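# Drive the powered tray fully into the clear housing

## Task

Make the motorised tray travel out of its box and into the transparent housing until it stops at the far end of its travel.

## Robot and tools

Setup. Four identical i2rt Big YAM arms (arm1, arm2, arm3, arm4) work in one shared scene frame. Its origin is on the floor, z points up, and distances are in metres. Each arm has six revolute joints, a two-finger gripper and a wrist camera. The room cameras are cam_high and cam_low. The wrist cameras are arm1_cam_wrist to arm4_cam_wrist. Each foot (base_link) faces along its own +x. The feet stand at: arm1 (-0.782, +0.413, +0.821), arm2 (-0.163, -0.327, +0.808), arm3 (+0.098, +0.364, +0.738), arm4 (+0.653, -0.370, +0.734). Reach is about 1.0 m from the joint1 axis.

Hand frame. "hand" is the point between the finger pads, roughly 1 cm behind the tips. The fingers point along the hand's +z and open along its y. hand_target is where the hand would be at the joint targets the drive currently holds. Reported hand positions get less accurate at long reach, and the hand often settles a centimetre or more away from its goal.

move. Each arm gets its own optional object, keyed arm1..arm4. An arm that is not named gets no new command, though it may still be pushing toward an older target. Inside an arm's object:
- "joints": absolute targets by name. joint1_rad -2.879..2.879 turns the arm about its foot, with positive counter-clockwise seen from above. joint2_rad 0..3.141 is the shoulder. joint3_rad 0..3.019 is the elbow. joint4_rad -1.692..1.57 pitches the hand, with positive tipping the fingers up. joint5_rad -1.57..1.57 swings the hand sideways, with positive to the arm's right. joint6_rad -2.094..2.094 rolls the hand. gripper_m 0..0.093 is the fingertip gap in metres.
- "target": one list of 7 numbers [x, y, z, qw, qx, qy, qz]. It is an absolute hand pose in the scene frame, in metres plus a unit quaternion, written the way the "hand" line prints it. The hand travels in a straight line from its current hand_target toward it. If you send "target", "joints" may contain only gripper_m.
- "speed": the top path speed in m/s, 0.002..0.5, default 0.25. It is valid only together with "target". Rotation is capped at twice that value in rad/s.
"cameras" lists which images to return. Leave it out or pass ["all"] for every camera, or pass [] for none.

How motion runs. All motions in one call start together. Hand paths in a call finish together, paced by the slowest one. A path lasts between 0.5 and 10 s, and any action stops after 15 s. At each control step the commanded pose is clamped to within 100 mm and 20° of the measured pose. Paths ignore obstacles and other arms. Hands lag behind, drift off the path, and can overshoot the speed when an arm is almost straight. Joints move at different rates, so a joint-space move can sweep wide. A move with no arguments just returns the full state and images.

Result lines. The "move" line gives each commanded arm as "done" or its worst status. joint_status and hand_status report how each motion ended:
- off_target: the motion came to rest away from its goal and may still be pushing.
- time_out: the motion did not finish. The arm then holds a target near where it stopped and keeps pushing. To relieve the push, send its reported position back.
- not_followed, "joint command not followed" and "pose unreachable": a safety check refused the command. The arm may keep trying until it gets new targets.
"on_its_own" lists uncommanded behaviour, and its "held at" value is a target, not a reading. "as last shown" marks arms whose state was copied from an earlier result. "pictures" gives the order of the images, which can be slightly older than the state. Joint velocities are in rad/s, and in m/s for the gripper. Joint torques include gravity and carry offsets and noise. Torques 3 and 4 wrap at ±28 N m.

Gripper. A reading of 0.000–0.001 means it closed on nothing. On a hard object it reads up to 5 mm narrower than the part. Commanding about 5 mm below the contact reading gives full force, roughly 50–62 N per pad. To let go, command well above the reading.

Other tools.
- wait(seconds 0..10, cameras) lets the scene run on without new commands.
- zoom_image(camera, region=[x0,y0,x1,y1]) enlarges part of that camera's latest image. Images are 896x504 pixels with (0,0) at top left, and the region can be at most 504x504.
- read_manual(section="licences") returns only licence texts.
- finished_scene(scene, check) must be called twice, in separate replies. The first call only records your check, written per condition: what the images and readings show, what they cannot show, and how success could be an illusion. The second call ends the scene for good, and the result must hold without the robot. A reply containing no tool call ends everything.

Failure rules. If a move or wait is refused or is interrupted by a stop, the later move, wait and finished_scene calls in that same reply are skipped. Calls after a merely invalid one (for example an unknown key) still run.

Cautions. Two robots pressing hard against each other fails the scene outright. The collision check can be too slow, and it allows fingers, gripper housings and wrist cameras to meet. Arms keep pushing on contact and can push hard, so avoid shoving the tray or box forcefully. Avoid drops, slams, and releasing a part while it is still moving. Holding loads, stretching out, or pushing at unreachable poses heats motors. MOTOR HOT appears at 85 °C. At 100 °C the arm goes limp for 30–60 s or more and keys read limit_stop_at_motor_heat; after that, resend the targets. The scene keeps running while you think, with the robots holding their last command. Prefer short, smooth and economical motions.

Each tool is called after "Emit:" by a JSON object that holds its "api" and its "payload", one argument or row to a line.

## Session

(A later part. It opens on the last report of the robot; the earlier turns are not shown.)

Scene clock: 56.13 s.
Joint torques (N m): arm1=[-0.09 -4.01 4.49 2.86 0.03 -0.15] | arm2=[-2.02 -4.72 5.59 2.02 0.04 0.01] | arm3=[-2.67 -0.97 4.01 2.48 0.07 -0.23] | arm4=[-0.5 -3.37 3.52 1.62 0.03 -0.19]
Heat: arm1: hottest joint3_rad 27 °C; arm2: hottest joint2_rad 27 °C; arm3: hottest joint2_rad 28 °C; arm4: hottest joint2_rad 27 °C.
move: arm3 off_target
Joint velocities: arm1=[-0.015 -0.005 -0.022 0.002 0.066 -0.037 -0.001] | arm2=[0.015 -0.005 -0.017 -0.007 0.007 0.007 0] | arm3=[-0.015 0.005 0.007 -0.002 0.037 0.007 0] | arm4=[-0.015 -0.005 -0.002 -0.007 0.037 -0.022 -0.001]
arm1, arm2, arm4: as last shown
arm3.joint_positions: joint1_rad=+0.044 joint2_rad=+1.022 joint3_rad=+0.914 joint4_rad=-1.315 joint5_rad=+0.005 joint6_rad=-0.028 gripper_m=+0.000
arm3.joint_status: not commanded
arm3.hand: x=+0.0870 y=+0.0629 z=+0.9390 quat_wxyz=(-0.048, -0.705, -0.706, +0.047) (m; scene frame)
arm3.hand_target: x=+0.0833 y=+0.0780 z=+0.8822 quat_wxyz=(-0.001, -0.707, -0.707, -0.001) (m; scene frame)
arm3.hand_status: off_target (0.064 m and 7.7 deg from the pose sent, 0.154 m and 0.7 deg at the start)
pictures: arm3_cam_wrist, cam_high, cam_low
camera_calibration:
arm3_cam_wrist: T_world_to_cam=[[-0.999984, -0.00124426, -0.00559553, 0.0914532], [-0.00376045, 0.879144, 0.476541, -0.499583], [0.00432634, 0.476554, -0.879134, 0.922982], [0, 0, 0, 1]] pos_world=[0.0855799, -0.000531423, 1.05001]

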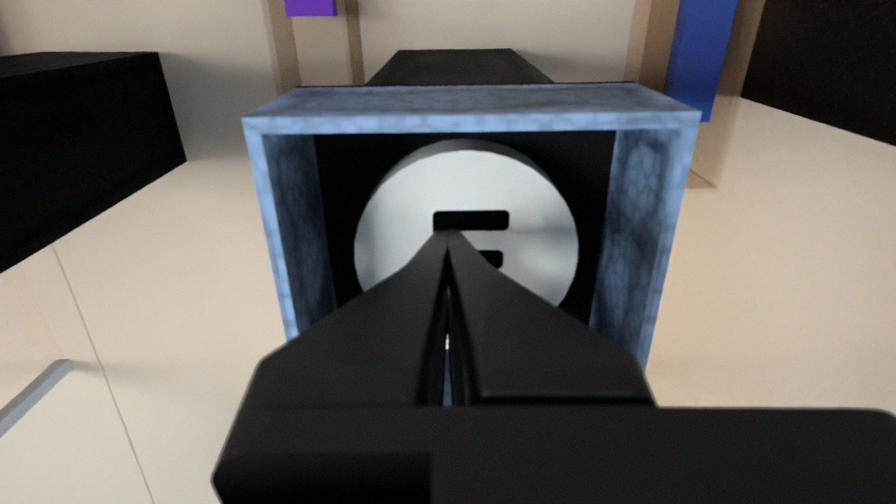

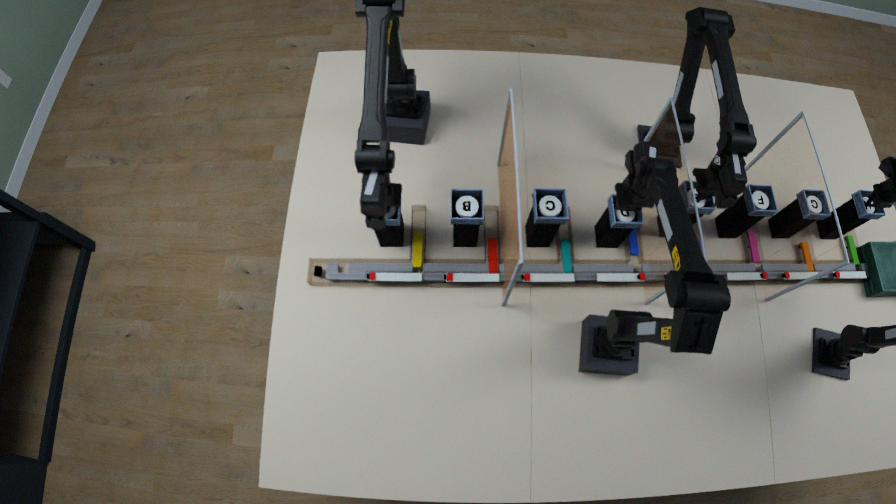

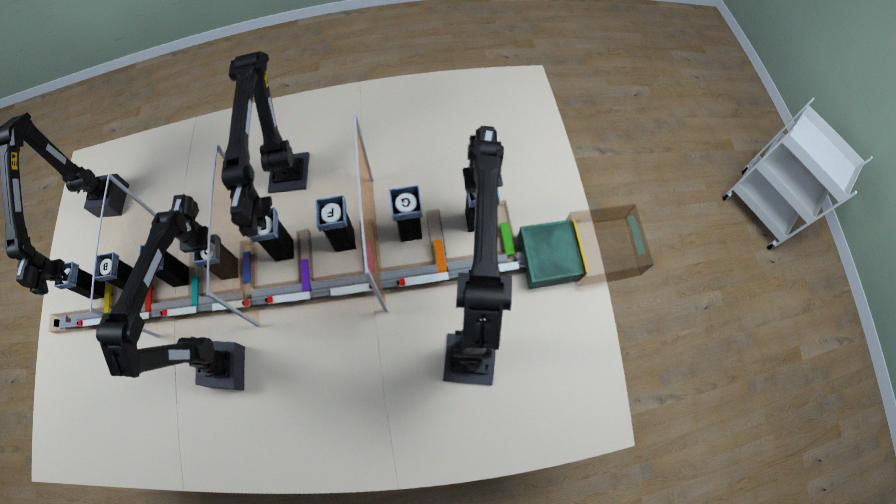

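Emit:
{"api": "wait", "payload": {
  "seconds": 3,
  "cameras": ["cam_high"]
}}

Emit:
{"api": "zoom_image", "payload": {
  "camera": "cam_high",
  "region": [720, 220, 800, 290]
}}

Emit:
{"api": "zoom_image", "payload": {
  "camera": "cam_high",
  "region": [790, 220, 870, 290]
}}

Emit:
{"api": "zoom_image", "payload": {
  "camera": "cam_high",
  "region": [370, 220, 450, 290]
}}

Scene clock: 59.50 s.
Joint torques (N m): arm1=[-0.21 -3.96 4.48 2.91 0.02 -0.16] | arm2=[-2.2 -4.72 5.5 2.07 0.05 0.01] | arm3=[-2.61 -0.97 4 2.45 0.06 -0.23] | arm4=[-0.44 -3.37 3.52 1.61 0.03 -0.19]
Heat: arm1: hottest joint3_rad 27 °C; arm2: hottest joint2_rad 27 °C; arm3: hottest joint2_rad 28 °C; arm4: hottest joint2_rad 27 °C.
Joint velocities: arm1=[-0.005 -0.015 -0.012 -0.022 0.037 0.037 0] | arm2=[-0.005 -0.005 -0.012 0.012 0.037 -0.022 0] | arm3=[-0.005 -0.005 -0.012 -0.007 -0.081 -0.037 -0.002] | arm4=[-0.005 -0.015 -0.022 0.007 -0.051 0.037 0]
arm1.joint_positions: joint1_rad=+0.086 joint2_rad=+1.482 joint3_rad=+1.019 joint4_rad=-1.026 joint5_rad=+0.008 joint6_rad=-0.024 gripper_m=+0.000
arm1.joint_status: not commanded
arm1.hand: x=-0.7946 y=-0.0041 z=+0.9207 quat_wxyz=(-0.029, -0.707, -0.706, +0.031) (m; scene frame)
arm1.hand_target: x=-0.7967 y=+0.0109 z=+0.8742 quat_wxyz=(+0.000, -0.707, -0.707, +0.000) (m; scene frame)
arm1.hand_status: not commanded
arm2.joint_positions: joint1_rad=+0.016 joint2_rad=+1.322 joint3_rad=+0.897 joint4_rad=-1.068 joint5_rad=-0.012 joint6_rad=-0.095 gripper_m=+0.000
arm2.joint_status: not commanded
arm2.hand: x=-0.1341 y=+0.0328 z=+0.9202 quat_wxyz=(-0.030, +0.709, -0.704, -0.027) (m; scene frame)
arm2.hand_target: x=-0.1287 y=+0.0195 z=+0.8792 quat_wxyz=(+0.001, +0.707, -0.707, +0.000) (m; scene frame)
arm2.hand_status: not commanded
arm3.joint_positions: joint1_rad=+0.044 joint2_rad=+1.022 joint3_rad=+0.914 joint4_rad=-1.314 joint5_rad=+0.005 joint6_rad=-0.028 gripper_m=+0.000
arm3.joint_status: not commanded
arm3.hand: x=+0.0870 y=+0.0628 z=+0.9390 quat_wxyz=(-0.049, -0.705, -0.706, +0.047) (m; scene frame)
arm3.hand_target: x=+0.0832 y=+0.0780 z=+0.8822 quat_wxyz=(-0.001, -0.707, -0.707, -0.001) (m; scene frame)
arm3.hand_status: off_target (0.064 m and 7.8 deg from the pose sent, 0.154 m and 0.7 deg at the start)
arm4.joint_positions: joint1_rad=+0.038 joint2_rad=+1.462 joint3_rad=+1.326 joint4_rad=-1.300 joint5_rad=-0.010 joint6_rad=-0.196 gripper_m=+0.000
arm4.joint_status: not commanded
arm4.hand: x=+0.7406 y=+0.0826 z=+0.9492 quat_wxyz=(-0.051, +0.706, -0.705, -0.037) (m; scene frame)
arm4.hand_target: x=+0.7458 y=+0.0714 z=+0.8810 quat_wxyz=(+0.001, +0.707, -0.707, +0.000) (m; scene frame)
arm4.hand_status: not commanded
wait: 3.00 s; at rest from the start
pictures: cam_high

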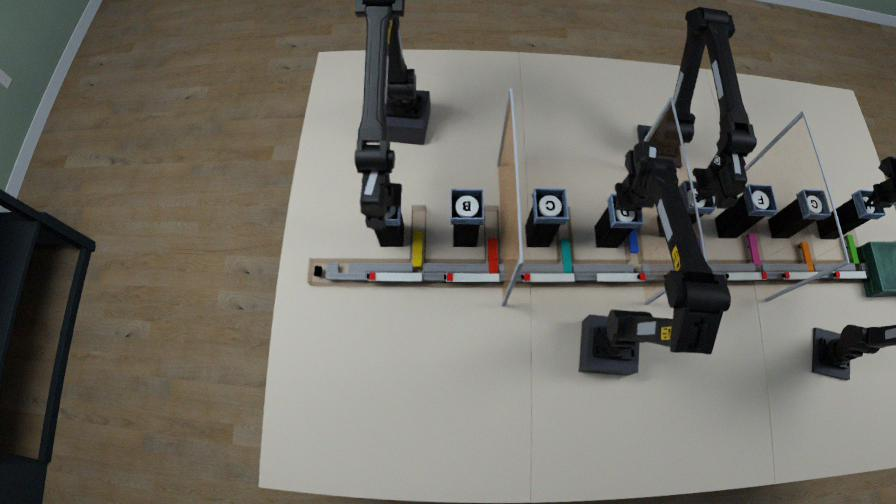

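Scaled by 6.300 from the camera's 896x504 image, which has a finer 1280x720 frame.

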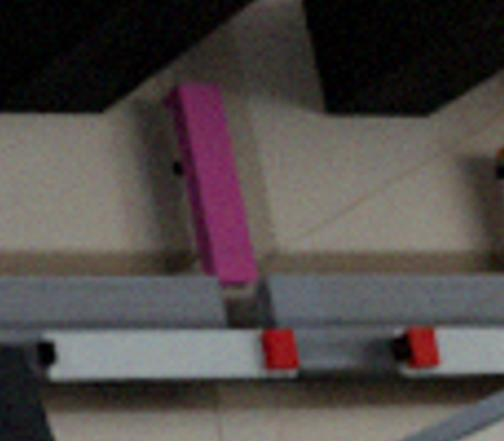

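Scaled by 6.300 from the camera's 896x504 image, which has a finer 1280x720 frame.

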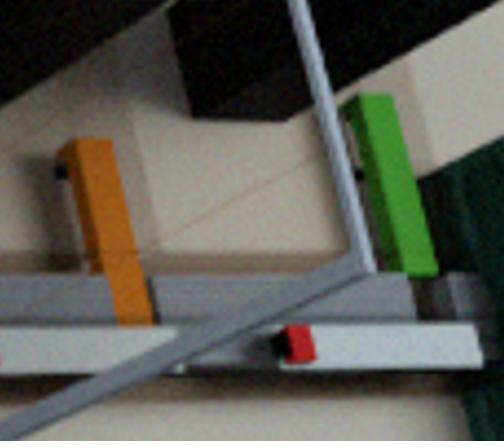

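Scaled by 6.300 from the camera's 896x504 image, which has a finer 1280x720 frame.

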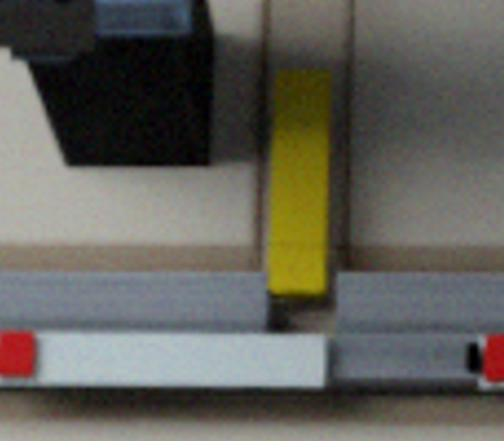

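Emit:
{"api": "move", "payload": {
  "arm2": {"target": [-0.128, 0.029, 1.03, 0, -0.7071, 0.7071, 0], "speed": 0.25},
  "cameras": []
}}

Emit:
{"api": "move", "payload": {
  "arm2": {"target": [-0.351, 0.017, 1.03, 0, -0.5, 0.866, 0], "speed": 0.3},
  "cameras": ["arm2_cam_wrist", "arm3_cam_wrist"]
}}

Scene clock: 61.47 s.
Joint torques (N m): arm1=[-0.26 -3.72 4.52 2.89 0.02 -0.17] | arm2=[-1.73 -10.29 13.55 -0.29 0.08 0.02] | arm3=[-2.67 -0.85 3.97 2.45 0.07 -0.23] | arm4=[-0.5 -3.37 3.54 1.61 0.03 -0.19]
Heat: arm1: hottest joint3_rad 27 °C; arm2: hottest joint2_rad 27 °C; arm3: hottest joint2_rad 28 °C; arm4: hottest joint2_rad 27 °C.
move: arm2 off_target
Joint velocities: arm1=[0.005 0.005 -0.002 0.002 -0.037 -0.037 0] | arm2=[-0.015 -0.015 -0.017 -0.007 -0.007 -0.022 0] | arm3=[0.005 -0.005 0.002 0.002 -0.007 -0.007 0.001] | arm4=[0.005 -0.005 0.002 0.002 -0.007 -0.022 0]
arm1, arm4: as last shown
arm2.joint_positions: joint1_rad=+0.013 joint2_rad=+1.280 joint3_rad=+1.126 joint4_rad=-1.442 joint5_rad=-0.012 joint6_rad=-0.097 gripper_m=+0.000
arm2.joint_status: not commanded
arm2.hand: x=-0.1350 y=+0.0206 z=+1.0170 quat_wxyz=(+0.010, +0.709, -0.705, +0.006) (m; scene frame)
arm2.hand_target: x=-0.1281 y=+0.0292 z=+1.0301 quat_wxyz=(+0.000, +0.707, -0.707, +0.000) (m; scene frame)
arm2.hand_status: off_target (0.017 m and 1.3 deg from the pose sent, 0.110 m and 4.7 deg at the start)
arm3.joint_positions: joint1_rad=+0.044 joint2_rad=+1.022 joint3_rad=+0.914 joint4_rad=-1.314 joint5_rad=+0.005 joint6_rad=-0.028 gripper_m=+0.000
arm3.joint_status: not commanded
arm3.hand: x=+0.0870 y=+0.0628 z=+0.9390 quat_wxyz=(-0.049, -0.705, -0.706, +0.047) (m; scene frame)
arm3.hand_target: x=+0.0832 y=+0.0780 z=+0.8822 quat_wxyz=(-0.001, -0.707, -0.707, -0.001) (m; scene frame)
arm3.hand_status: not commanded
pictures: none
No camera images: "cameras" was empty.

Scene clock: 63.53 s.
Joint torques (N m): arm1=[-0.26 -4.07 4.51 2.86 0.02 -0.16] | arm2=[0.15 -9.88 13.9 -0.09 0.21 0.21] | arm3=[-2.61 -0.97 3.97 2.5 0.07 -0.23] | arm4=[-0.56 -3.37 3.52 1.61 0.03 -0.19]
Heat: arm1: hottest joint3_rad 27 °C; arm2: hottest joint2_rad 27 °C; arm3: hottest joint2_rad 28 °C; arm4: hottest joint2_rad 27 °C.
move: arm2 off_target
Joint velocities: arm1=[0.005 -0.015 0.007 0.007 -0.037 0.037 0] | arm2=[-0.015 -0.005 -0.007 -0.002 -0.007 -0.125 0.001] | arm3=[-0.015 -0.024 0.012 -0.012 0.095 -0.007 0] | arm4=[-0.005 -0.005 0.002 0.012 0.037 0.007 -0.002]
arm1, arm3, arm4: as last shown
arm2.joint_positions: joint1_rad=+0.582 joint2_rad=+1.345 joint3_rad=+1.206 joint4_rad=-1.442 joint5_rad=-0.005 joint6_rad=+1.005 gripper_m=+0.000
arm2.joint_status: not commanded
arm2.hand: x=-0.3399 y=+0.0085 z=+1.0228 quat_wxyz=(-0.002, +0.499, -0.867, +0.006) (m; scene frame)
arm2.hand_target: x=-0.3506 y=+0.0197 z=+1.0295 quat_wxyz=(-0.004, +0.500, -0.866, +0.000) (m; scene frame)
arm2.hand_status: off_target (0.016 m and 0.8 deg from the pose sent, 0.216 m and 30.4 deg at the start)
pictures: arm2_cam_wrist, arm3_cam_wrist
camera_calibration:
arm2_cam_wrist: T_world_to_cam=[[0.867999, -0.495909, 0.0255427, 0.271194], [-0.412079, -0.690661, 0.594288, -0.737919], [-0.277071, -0.526367, -0.803847, 0.860139], [0, 0, 0, 1]] pos_world=[-0.301157, 0.0775844, 1.12303]
arm3_cam_wrist: T_world_to_cam=[[-0.999983, -0.00162043, -0.00553418, 0.0914167], [-0.00406035, 0.879325, 0.476205, -0.499178], [0.00409468, 0.47622, -0.879317, 0.92325], [0, 0, 0, 1]] pos_world=[0.0856079, -0.000582455, 1.05005]

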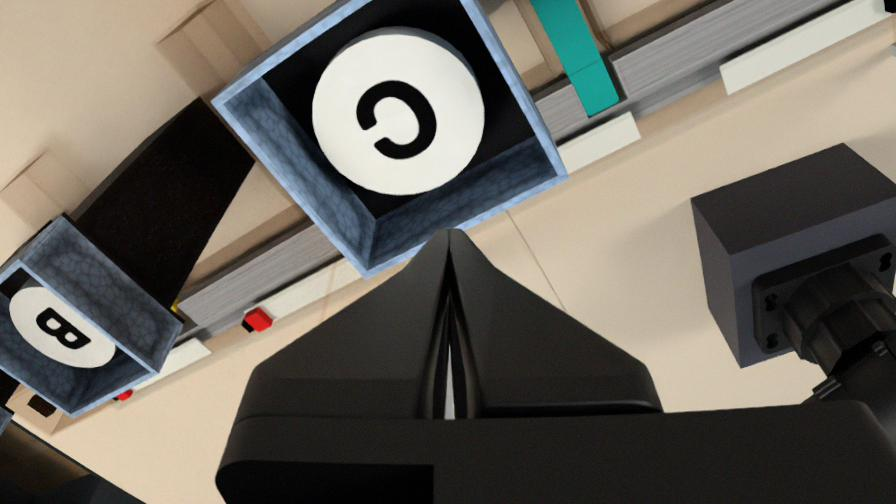

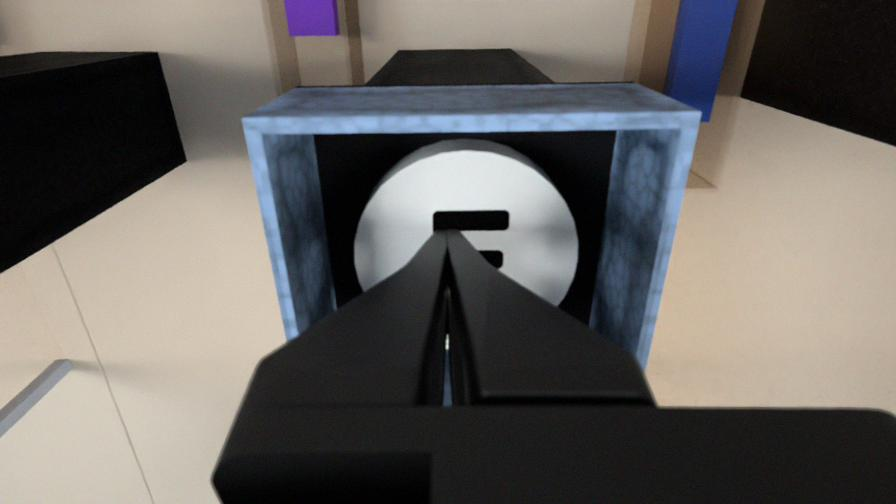

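Emit:
{"api": "move", "payload": {
  "arm2": {"target": [-0.351, 0.021, 0.87, 0, -0.5, 0.866, 0], "speed": 0.15},
  "cameras": ["arm2_cam_wrist", "arm3_cam_wrist", "cam_high"]
}}

Emit:
{"api": "zoom_image", "payload": {
  "camera": "cam_high",
  "region": [590, 220, 670, 290]
}}

Scene clock: 65.47 s.
Joint torques (N m): arm1=[-0.38 -3.9 4.48 2.82 0.02 -0.16] | arm2=[0.09 -4.19 3.81 2.19 -0.06 0.16] | arm3=[-2.61 -1.03 4 2.5 0.06 -0.23] | arm4=[-0.5 -3.37 3.52 1.62 0.03 -0.18]
Heat: arm1: hottest joint3_rad 27 °C; arm2: hottest joint2_rad 27 °C; arm3: hottest joint2_rad 28 °C; arm4: hottest joint2_rad 27 °C.
move: arm2 off_target
Joint velocities: arm1=[-0.005 -0.015 0.012 -0.002 0.051 -0.051 0] | arm2=[0.005 -0.015 -0.017 -0.002 0.051 -0.022 0] | arm3=[-0.005 -0.005 -0.007 -0.002 -0.022 0.007 0] | arm4=[-0.024 0.024 -0.007 -0.002 -0.022 -0.051 0]
arm1, arm3, arm4: as last shown
arm2.joint_positions: joint1_rad=+0.582 joint2_rad=+1.388 joint3_rad=+1.019 joint4_rad=-1.067 joint5_rad=-0.006 joint6_rad=+1.005 gripper_m=+0.000
arm2.joint_status: not commanded
arm2.hand: x=-0.3532 y=+0.0354 z=+0.9407 quat_wxyz=(-0.005, +0.498, -0.865, -0.066) (m; scene frame)
arm2.hand_target: x=-0.3460 y=+0.0133 z=+0.8778 quat_wxyz=(-0.001, +0.500, -0.866, +0.000) (m; scene frame)
arm2.hand_status: off_target (0.072 m and 7.6 deg from the pose sent, 0.154 m and 0.8 deg at the start)
pictures: arm2_cam_wrist, arm3_cam_wrist, cam_high
camera_calibration:
arm2_cam_wrist: T_world_to_cam=[[0.866078, -0.490454, -0.0967644, 0.412394], [-0.373355, -0.763315, 0.527216, -0.596606], [-0.332437, -0.420483, -0.844204, 0.81928], [0, 0, 0, 1]] pos_world=[-0.307553, 0.0913549, 1.04608]
arm3_cam_wrist: T_world_to_cam=[[-0.999983, -0.00162043, -0.00553418, 0.0914167], [-0.00406035, 0.879325, 0.476205, -0.499178], [0.00409468, 0.47622, -0.879317, 0.92325], [0, 0, 0, 1]] pos_world=[0.0856079, -0.000582455, 1.05005]

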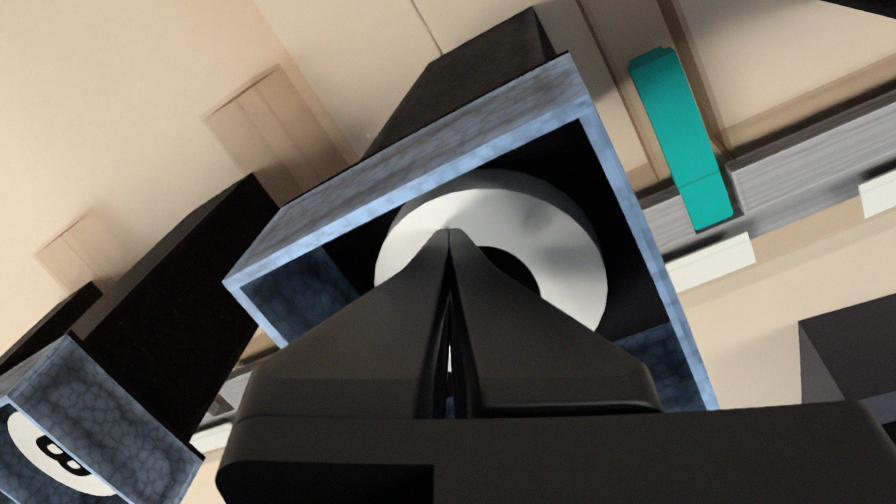

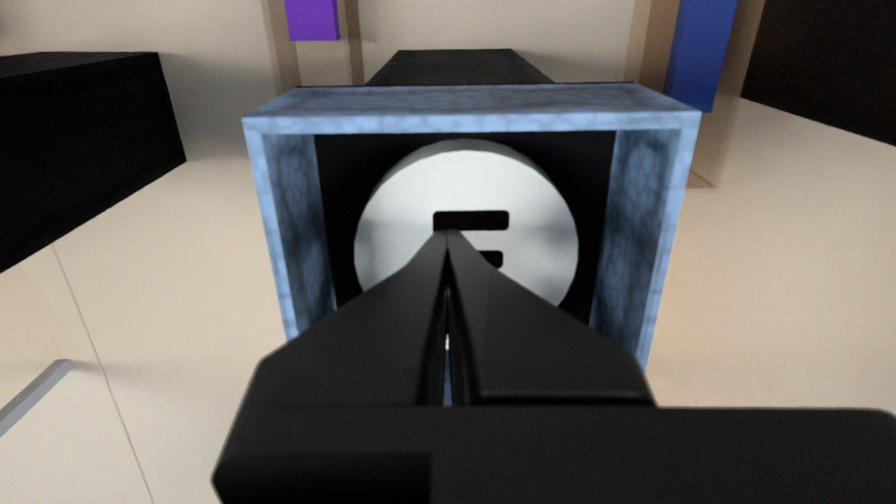

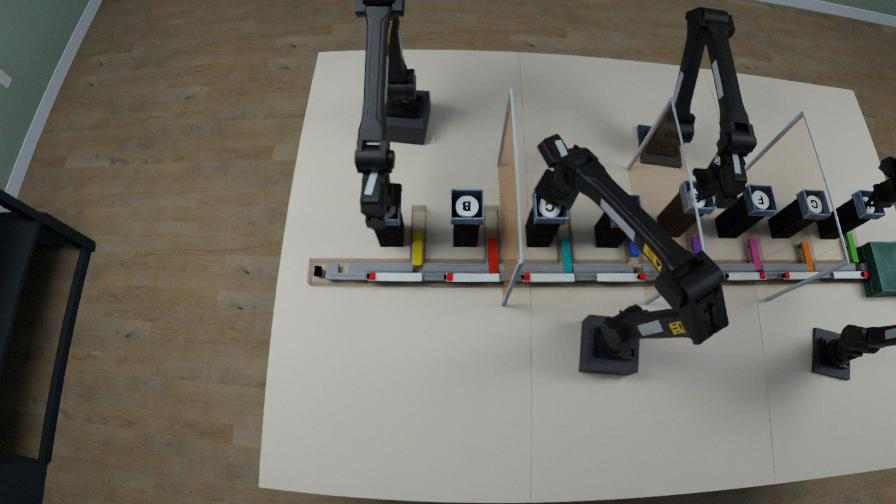

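Scaled by 6.300 from the camera's 896x504 image, which has a finer 1280x720 frame.

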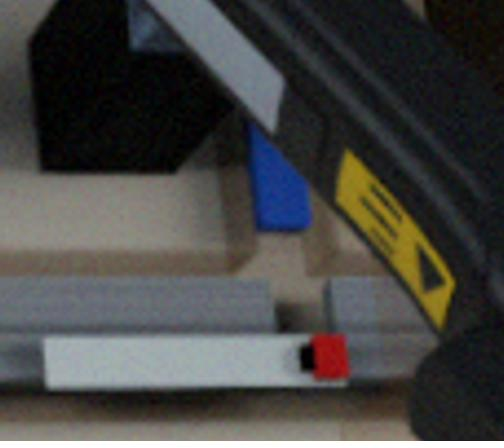

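Emit:
{"api": "zoom_image", "payload": {
  "camera": "cam_high",
  "region": [790, 220, 870, 290]
}}

Emit:
{"api": "zoom_image", "payload": {
  "camera": "cam_high",
  "region": [660, 220, 740, 290]
}}

Emit:
{"api": "zoom_image", "payload": {
  "camera": "cam_high",
  "region": [720, 220, 800, 290]
}}

Emit:
{"api": "zoom_image", "payload": {
  "camera": "cam_high",
  "region": [370, 220, 450, 290]
}}

Scaled by 6.300 from the camera's 896x504 image, which has a finer 1280x720 frame.

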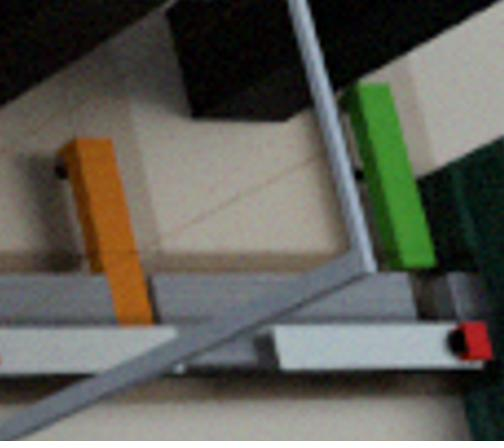

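Scaled by 6.300 from the camera's 896x504 image, which has a finer 1280x720 frame.

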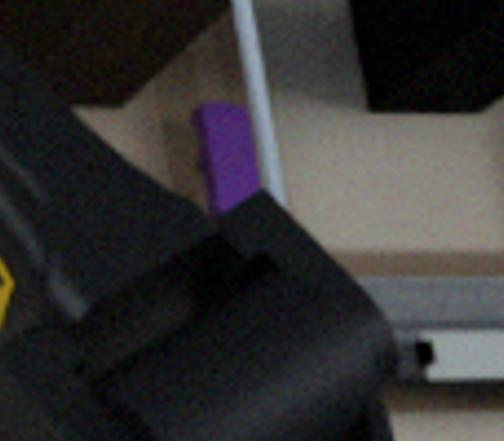

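Scaled by 6.300 from the camera's 896x504 image, which has a finer 1280x720 frame.

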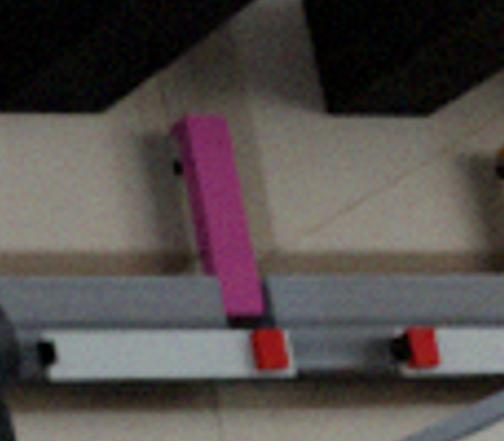

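Scaled by 6.300 from the camera's 896x504 image, which has a finer 1280x720 frame.

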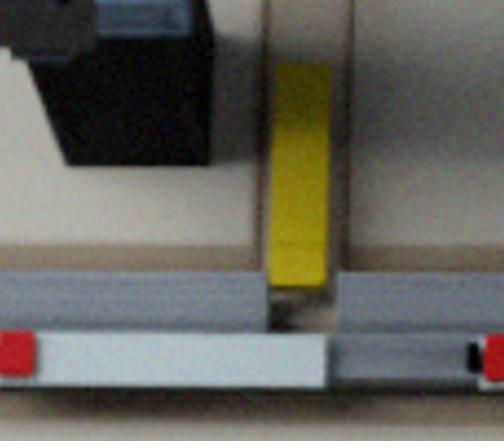

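Emit:
{"api": "wait", "payload": {
  "seconds": 4,
  "cameras": ["cam_high", "arm3_cam_wrist"]
}}

Emit:
{"api": "zoom_image", "payload": {
  "camera": "cam_high",
  "region": [720, 220, 800, 290]
}}

Emit:
{"api": "zoom_image", "payload": {
  "camera": "cam_high",
  "region": [590, 220, 670, 290]
}}

Emit:
{"api": "zoom_image", "payload": {
  "camera": "cam_high",
  "region": [525, 220, 605, 290]
}}

Scene clock: 72.77 s.
Joint torques (N m): arm1=[-0.26 -3.9 4.49 2.88 0.02 -0.17] | arm2=[0.21 -4.13 3.84 2.14 -0.08 0.16] | arm3=[-2.67 -0.97 3.99 2.45 0.07 -0.22] | arm4=[-0.44 -3.37 3.52 1.61 0.03 -0.19]
Heat: arm1: hottest joint3_rad 27 °C; arm2: hottest joint2_rad 27 °C; arm3: hottest joint2_rad 28 °C; arm4: hottest joint2_rad 27 °C.
Joint velocities: arm1=[0.005 0.005 -0.007 -0.017 -0.081 -0.007 0] | arm2=[0.005 -0.005 0.007 0.007 -0.037 -0.022 0] | arm3=[-0.005 0.005 0.002 -0.007 -0.007 0.051 -0.002] | arm4=[-0.005 -0.005 0.002 0.002 -0.037 0.066 0.002]
arm1.joint_positions: joint1_rad=+0.086 joint2_rad=+1.482 joint3_rad=+1.019 joint4_rad=-1.026 joint5_rad=+0.008 joint6_rad=-0.024 gripper_m=+0.000
arm1.joint_status: not commanded
arm1.hand: x=-0.7946 y=-0.0041 z=+0.9207 quat_wxyz=(-0.029, -0.707, -0.706, +0.031) (m; scene frame)
arm1.hand_target: x=-0.7967 y=+0.0109 z=+0.8742 quat_wxyz=(+0.000, -0.707, -0.707, +0.000) (m; scene frame)
arm1.hand_status: not commanded
arm2.joint_positions: joint1_rad=+0.582 joint2_rad=+1.388 joint3_rad=+1.019 joint4_rad=-1.067 joint5_rad=-0.006 joint6_rad=+1.005 gripper_m=+0.000
arm2.joint_status: not commanded
arm2.hand: x=-0.3532 y=+0.0354 z=+0.9407 quat_wxyz=(-0.005, +0.498, -0.865, -0.066) (m; scene frame)
arm2.hand_target: x=-0.3460 y=+0.0133 z=+0.8778 quat_wxyz=(-0.001, +0.500, -0.866, +0.000) (m; scene frame)
arm2.hand_status: off_target (0.072 m and 7.6 deg from the pose sent, 0.154 m and 0.8 deg at the start)
arm3.joint_positions: joint1_rad=+0.044 joint2_rad=+1.022 joint3_rad=+0.914 joint4_rad=-1.314 joint5_rad=+0.005 joint6_rad=-0.028 gripper_m=+0.000
arm3.joint_status: not commanded
arm3.hand: x=+0.0870 y=+0.0628 z=+0.9390 quat_wxyz=(-0.049, -0.705, -0.706, +0.047) (m; scene frame)
arm3.hand_target: x=+0.0832 y=+0.0780 z=+0.8822 quat_wxyz=(-0.001, -0.707, -0.707, -0.001) (m; scene frame)
arm3.hand_status: not commanded
arm4.joint_positions: joint1_rad=+0.038 joint2_rad=+1.462 joint3_rad=+1.326 joint4_rad=-1.300 joint5_rad=-0.010 joint6_rad=-0.196 gripper_m=+0.000
arm4.joint_status: not commanded
arm4.hand: x=+0.7406 y=+0.0826 z=+0.9492 quat_wxyz=(-0.051, +0.706, -0.705, -0.037) (m; scene frame)
arm4.hand_target: x=+0.7458 y=+0.0714 z=+0.8810 quat_wxyz=(+0.001, +0.707, -0.707, +0.000) (m; scene frame)
arm4.hand_status: not commanded
wait: 4.00 s; at rest from the start
pictures: arm3_cam_wrist, cam_high
camera_calibration:
arm3_cam_wrist: T_world_to_cam=[[-0.999983, -0.00162043, -0.00553418, 0.0914167], [-0.00406035, 0.879325, 0.476205, -0.499178], [0.00409468, 0.47622, -0.879317, 0.92325], [0, 0, 0, 1]] pos_world=[0.0856079, -0.000582455, 1.05005]

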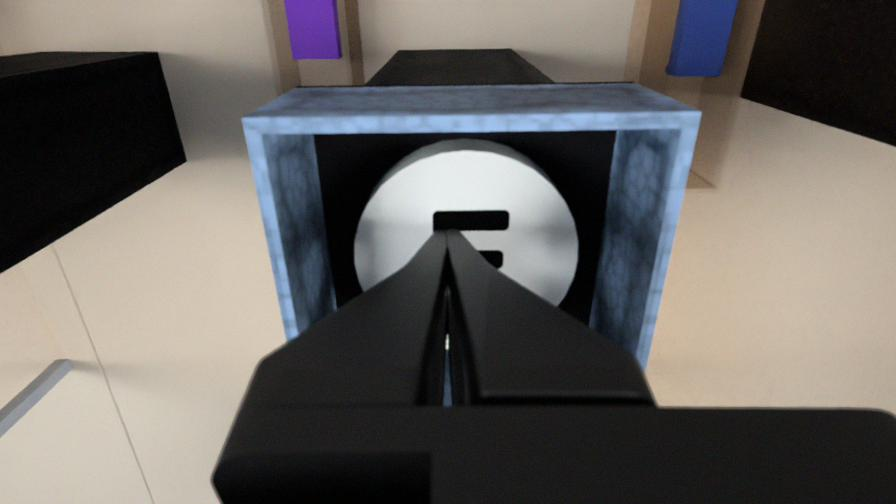

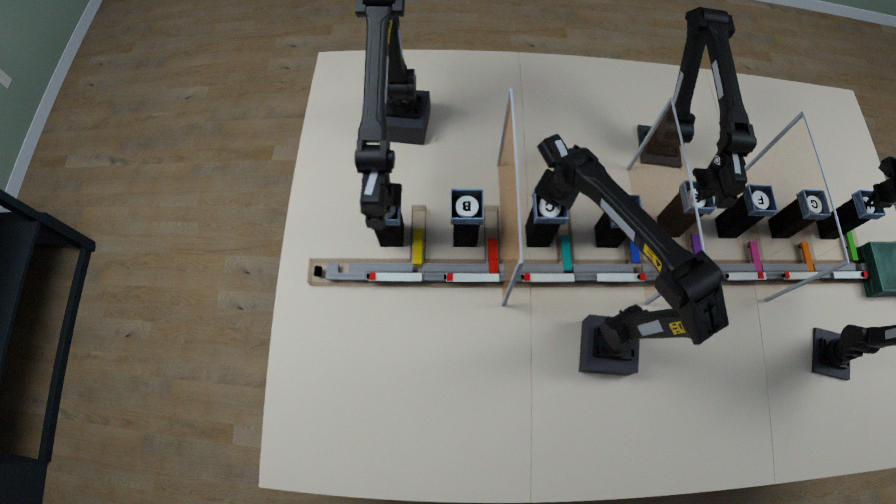

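Scaled by 6.300 from the camera's 896x504 image, which has a finer 1280x720 frame.

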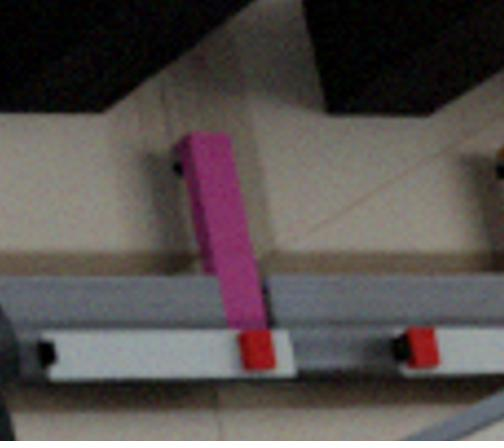

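Scaled by 6.300 from the camera's 896x504 image, which has a finer 1280x720 frame.

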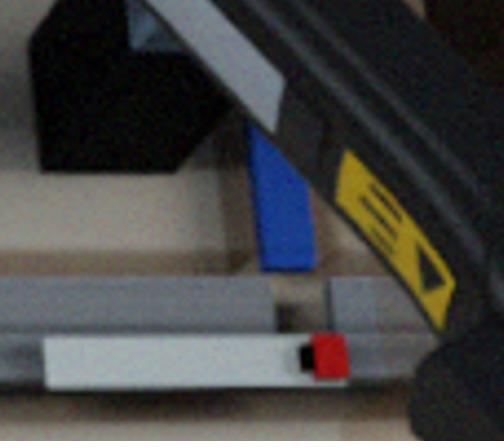

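Scaled by 6.300 from the camera's 896x504 image, which has a finer 1280x720 frame.

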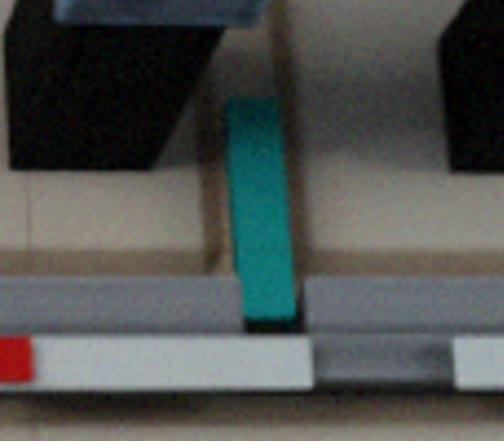

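Emit:
{"api": "wait", "payload": {
  "seconds": 8,
  "cameras": ["cam_high", "arm3_cam_wrist"]
}}

Emit:
{"api": "zoom_image", "payload": {
  "camera": "cam_high",
  "region": [720, 220, 800, 290]
}}

Emit:
{"api": "zoom_image", "payload": {
  "camera": "cam_high",
  "region": [590, 220, 670, 290]
}}

Emit:
{"api": "zoom_image", "payload": {
  "camera": "cam_high",
  "region": [525, 220, 605, 290]
}}

Emit:
{"api": "zoom_image", "payload": {
  "camera": "cam_high",
  "region": [370, 220, 450, 290]
}}

Emit:
{"api": "zoom_image", "payload": {
  "camera": "cam_high",
  "region": [790, 220, 870, 290]
}}

Scene clock: 85.03 s.
Joint torques (N m): arm1=[-0.21 -4.01 4.51 2.86 0.01 -0.16] | arm2=[0.03 -4.48 3.92 2.07 -0.04 0.18] | arm3=[-2.61 -0.85 4.03 2.47 0.07 -0.23] | arm4=[-0.5 -3.37 3.52 1.61 0.03 -0.18]
Heat: arm1: hottest joint3_rad 27 °C; arm2: hottest joint2_rad 27 °C; arm3: hottest joint2_rad 28 °C; arm4: hottest joint2_rad 27 °C.
Joint velocities: arm1=[-0.005 -0.005 -0.007 0.007 0.007 -0.066 0] | arm2=[0.005 -0.005 -0.002 -0.012 -0.051 0.051 0] | arm3=[-0.024 -0.005 -0.012 0.007 0.007 -0.022 -0.001] | arm4=[0.005 0.005 -0.007 0.012 -0.022 -0.022 -0.001]
arm1.joint_positions: joint1_rad=+0.086 joint2_rad=+1.482 joint3_rad=+1.019 joint4_rad=-1.026 joint5_rad=+0.008 joint6_rad=-0.024 gripper_m=+0.000
arm1.joint_status: not commanded
arm1.hand: x=-0.7946 y=-0.0041 z=+0.9207 quat_wxyz=(-0.029, -0.707, -0.706, +0.031) (m; scene frame)
arm1.hand_target: x=-0.7967 y=+0.0109 z=+0.8742 quat_wxyz=(+0.000, -0.707, -0.707, +0.000) (m; scene frame)
arm1.hand_status: not commanded
arm2.joint_positions: joint1_rad=+0.582 joint2_rad=+1.388 joint3_rad=+1.019 joint4_rad=-1.067 joint5_rad=-0.006 joint6_rad=+1.005 gripper_m=+0.000
arm2.joint_status: not commanded
arm2.hand: x=-0.3532 y=+0.0354 z=+0.9407 quat_wxyz=(-0.005, +0.498, -0.865, -0.066) (m; scene frame)
arm2.hand_target: x=-0.3460 y=+0.0133 z=+0.8778 quat_wxyz=(-0.001, +0.500, -0.866, +0.000) (m; scene frame)
arm2.hand_status: off_target (0.072 m and 7.6 deg from the pose sent, 0.154 m and 0.8 deg at the start)
arm3.joint_positions: joint1_rad=+0.044 joint2_rad=+1.022 joint3_rad=+0.914 joint4_rad=-1.314 joint5_rad=+0.005 joint6_rad=-0.028 gripper_m=+0.000
arm3.joint_status: not commanded
arm3.hand: x=+0.0870 y=+0.0628 z=+0.9390 quat_wxyz=(-0.049, -0.705, -0.706, +0.047) (m; scene frame)
arm3.hand_target: x=+0.0832 y=+0.0780 z=+0.8822 quat_wxyz=(-0.001, -0.707, -0.707, -0.001) (m; scene frame)
arm3.hand_status: not commanded
arm4.joint_positions: joint1_rad=+0.038 joint2_rad=+1.462 joint3_rad=+1.326 joint4_rad=-1.300 joint5_rad=-0.010 joint6_rad=-0.196 gripper_m=+0.000
arm4.joint_status: not commanded
arm4.hand: x=+0.7406 y=+0.0826 z=+0.9492 quat_wxyz=(-0.051, +0.706, -0.705, -0.037) (m; scene frame)
arm4.hand_target: x=+0.7458 y=+0.0714 z=+0.8810 quat_wxyz=(+0.001, +0.707, -0.707, +0.000) (m; scene frame)
arm4.hand_status: not commanded
wait: 8.00 s; at rest from the start
pictures: arm3_cam_wrist, cam_high
camera_calibration:
arm3_cam_wrist: T_world_to_cam=[[-0.999983, -0.00162043, -0.00553418, 0.0914167], [-0.00406035, 0.879325, 0.476205, -0.499178], [0.00409468, 0.47622, -0.879317, 0.92325], [0, 0, 0, 1]] pos_world=[0.0856079, -0.000582455, 1.05005]

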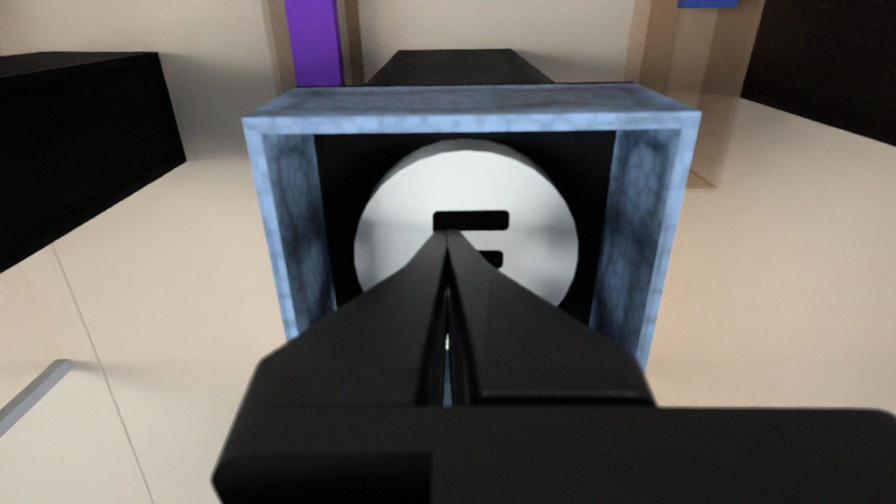

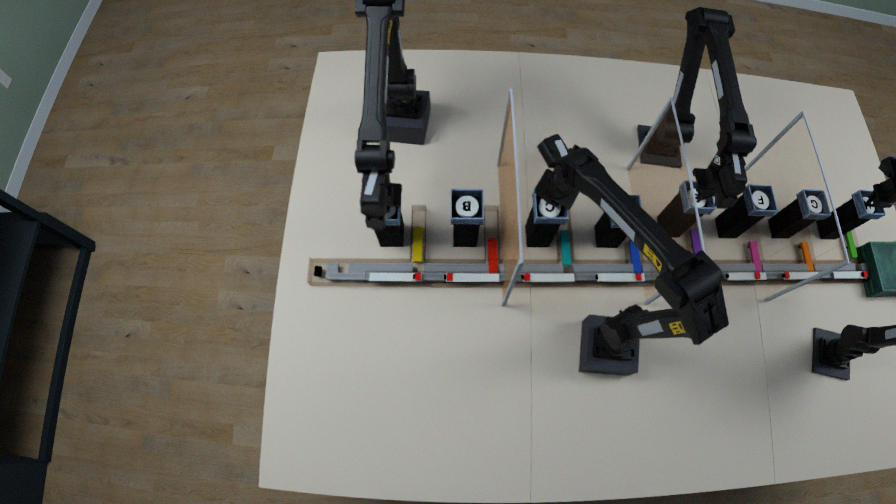

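Scaled by 6.300 from the camera's 896x504 image, which has a finer 1280x720 frame.

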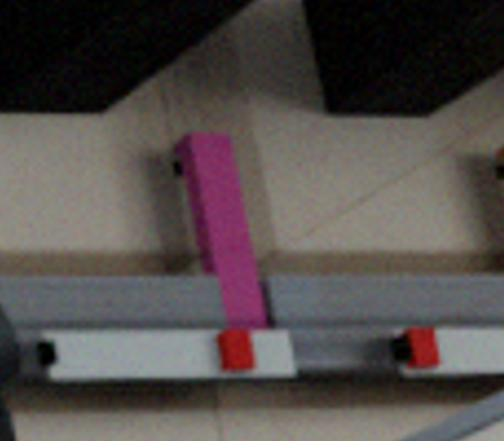

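Scaled by 6.300 from the camera's 896x504 image, which has a finer 1280x720 frame.

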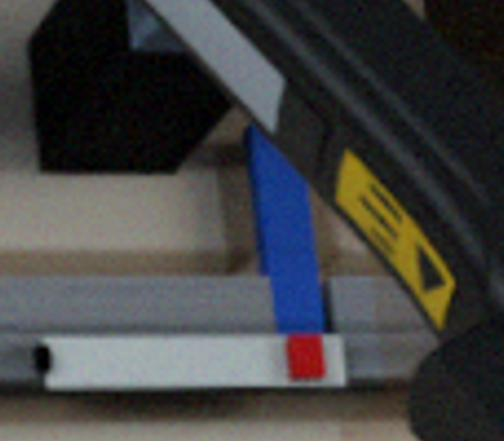

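Scaled by 6.300 from the camera's 896x504 image, which has a finer 1280x720 frame.

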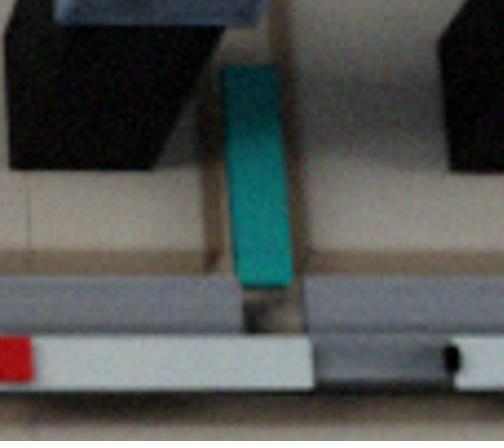

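Scaled by 6.300 from the camera's 896x504 image, which has a finer 1280x720 frame.

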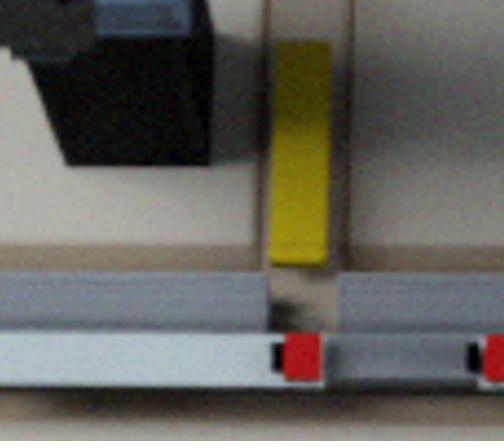

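Scaled by 6.300 from the camera's 896x504 image, which has a finer 1280x720 frame.

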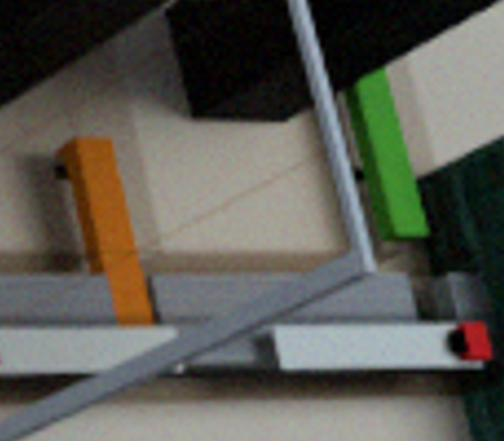

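Emit:
{"api": "wait", "payload": {
  "seconds": 10,
  "cameras": ["cam_high", "arm3_cam_wrist"]
}}

Emit:
{"api": "zoom_image", "payload": {
  "camera": "cam_high",
  "region": [525, 220, 605, 290]
}}

Emit:
{"api": "zoom_image", "payload": {
  "camera": "cam_high",
  "region": [790, 220, 870, 290]
}}

Emit:
{"api": "zoom_image", "payload": {
  "camera": "cam_high",
  "region": [370, 220, 450, 290]
}}

Scene clock: 95.83 s.
Joint torques (N m): arm1=[-0.15 -3.9 4.46 2.88 0.01 -0.16] | arm2=[0.09 -3.72 3.85 2.04 -0.06 0.14] | arm3=[-2.78 -0.97 4 2.48 0.07 -0.23] | arm4=[-0.56 -3.37 3.52 1.62 0.03 -0.19]
Heat: arm1: hottest joint3_rad 27 °C; arm2: hottest joint2_rad 27 °C; arm3: hottest joint2_rad 28 °C; arm4: hottest joint2_rad 27 °C.
Joint velocities: arm1=[-0.005 -0.024 -0.012 0.007 -0.022 -0.007 -0.001] | arm2=[-0.005 0.005 0.002 0.012 -0.051 0.051 0] | arm3=[-0.005 -0.005 -0.007 -0.002 0.051 0.007 0.001] | arm4=[0.005 -0.024 -0.007 0.007 0.022 -0.007 0]
arm1.joint_positions: joint1_rad=+0.086 joint2_rad=+1.482 joint3_rad=+1.019 joint4_rad=-1.026 joint5_rad=+0.008 joint6_rad=-0.024 gripper_m=+0.000
arm1.joint_status: not commanded
arm1.hand: x=-0.7946 y=-0.0041 z=+0.9207 quat_wxyz=(-0.029, -0.707, -0.706, +0.031) (m; scene frame)
arm1.hand_target: x=-0.7967 y=+0.0109 z=+0.8742 quat_wxyz=(+0.000, -0.707, -0.707, +0.000) (m; scene frame)
arm1.hand_status: not commanded
arm2.joint_positions: joint1_rad=+0.582 joint2_rad=+1.388 joint3_rad=+1.019 joint4_rad=-1.067 joint5_rad=-0.006 joint6_rad=+1.005 gripper_m=+0.000
arm2.joint_status: not commanded
arm2.hand: x=-0.3532 y=+0.0354 z=+0.9407 quat_wxyz=(-0.005, +0.498, -0.865, -0.066) (m; scene frame)
arm2.hand_target: x=-0.3460 y=+0.0133 z=+0.8778 quat_wxyz=(-0.001, +0.500, -0.866, +0.000) (m; scene frame)
arm2.hand_status: off_target (0.072 m and 7.6 deg from the pose sent, 0.154 m and 0.8 deg at the start)
arm3.joint_positions: joint1_rad=+0.044 joint2_rad=+1.022 joint3_rad=+0.914 joint4_rad=-1.314 joint5_rad=+0.005 joint6_rad=-0.028 gripper_m=+0.000
arm3.joint_status: not commanded
arm3.hand: x=+0.0870 y=+0.0628 z=+0.9390 quat_wxyz=(-0.049, -0.705, -0.706, +0.047) (m; scene frame)
arm3.hand_target: x=+0.0832 y=+0.0780 z=+0.8822 quat_wxyz=(-0.001, -0.707, -0.707, -0.001) (m; scene frame)
arm3.hand_status: not commanded
arm4.joint_positions: joint1_rad=+0.038 joint2_rad=+1.462 joint3_rad=+1.326 joint4_rad=-1.300 joint5_rad=-0.010 joint6_rad=-0.196 gripper_m=+0.000
arm4.joint_status: not commanded
arm4.hand: x=+0.7406 y=+0.0826 z=+0.9492 quat_wxyz=(-0.051, +0.706, -0.705, -0.037) (m; scene frame)
arm4.hand_target: x=+0.7458 y=+0.0714 z=+0.8810 quat_wxyz=(+0.001, +0.707, -0.707, +0.000) (m; scene frame)
arm4.hand_status: not commanded
wait: 10.00 s; at rest from the start
pictures: arm3_cam_wrist, cam_high
camera_calibration:
arm3_cam_wrist: T_world_to_cam=[[-0.999983, -0.00162043, -0.00553418, 0.0914167], [-0.00406035, 0.879325, 0.476205, -0.499178], [0.00409468, 0.47622, -0.879317, 0.92325], [0, 0, 0, 1]] pos_world=[0.0856079, -0.000582455, 1.05005]

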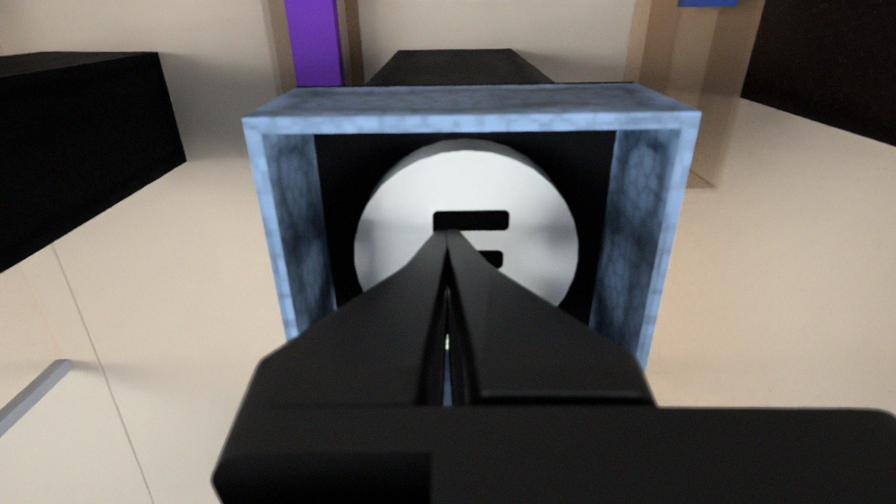

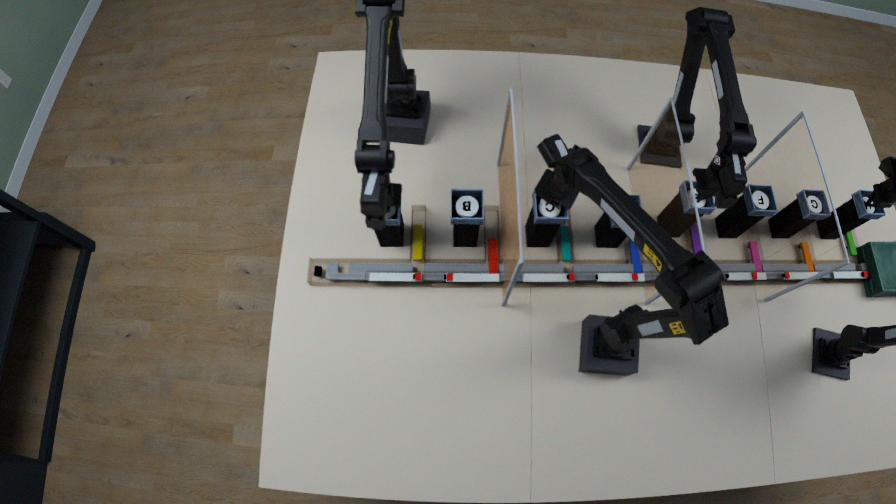

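Scaled by 6.300 from the camera's 896x504 image, which has a finer 1280x720 frame.

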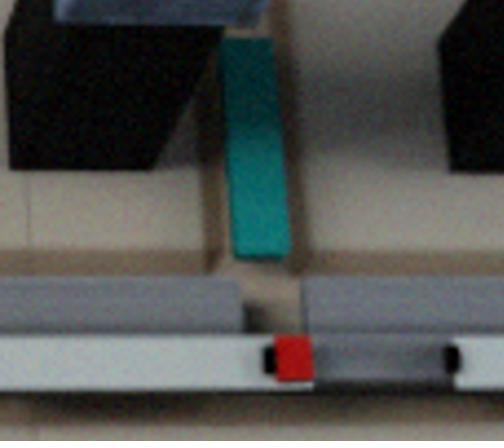

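Scaled by 6.300 from the camera's 896x504 image, which has a finer 1280x720 frame.

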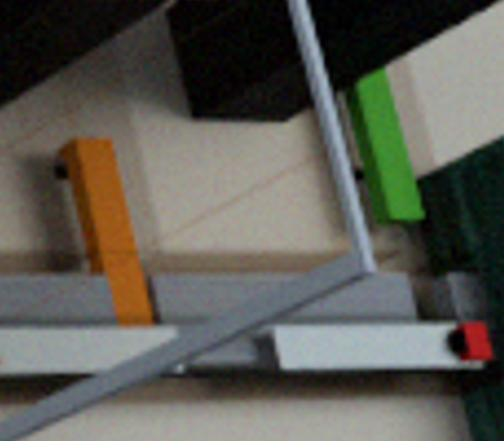

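Scaled by 6.300 from the camera's 896x504 image, which has a finer 1280x720 frame.

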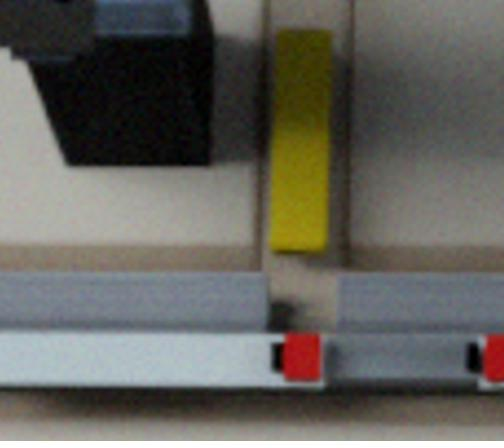

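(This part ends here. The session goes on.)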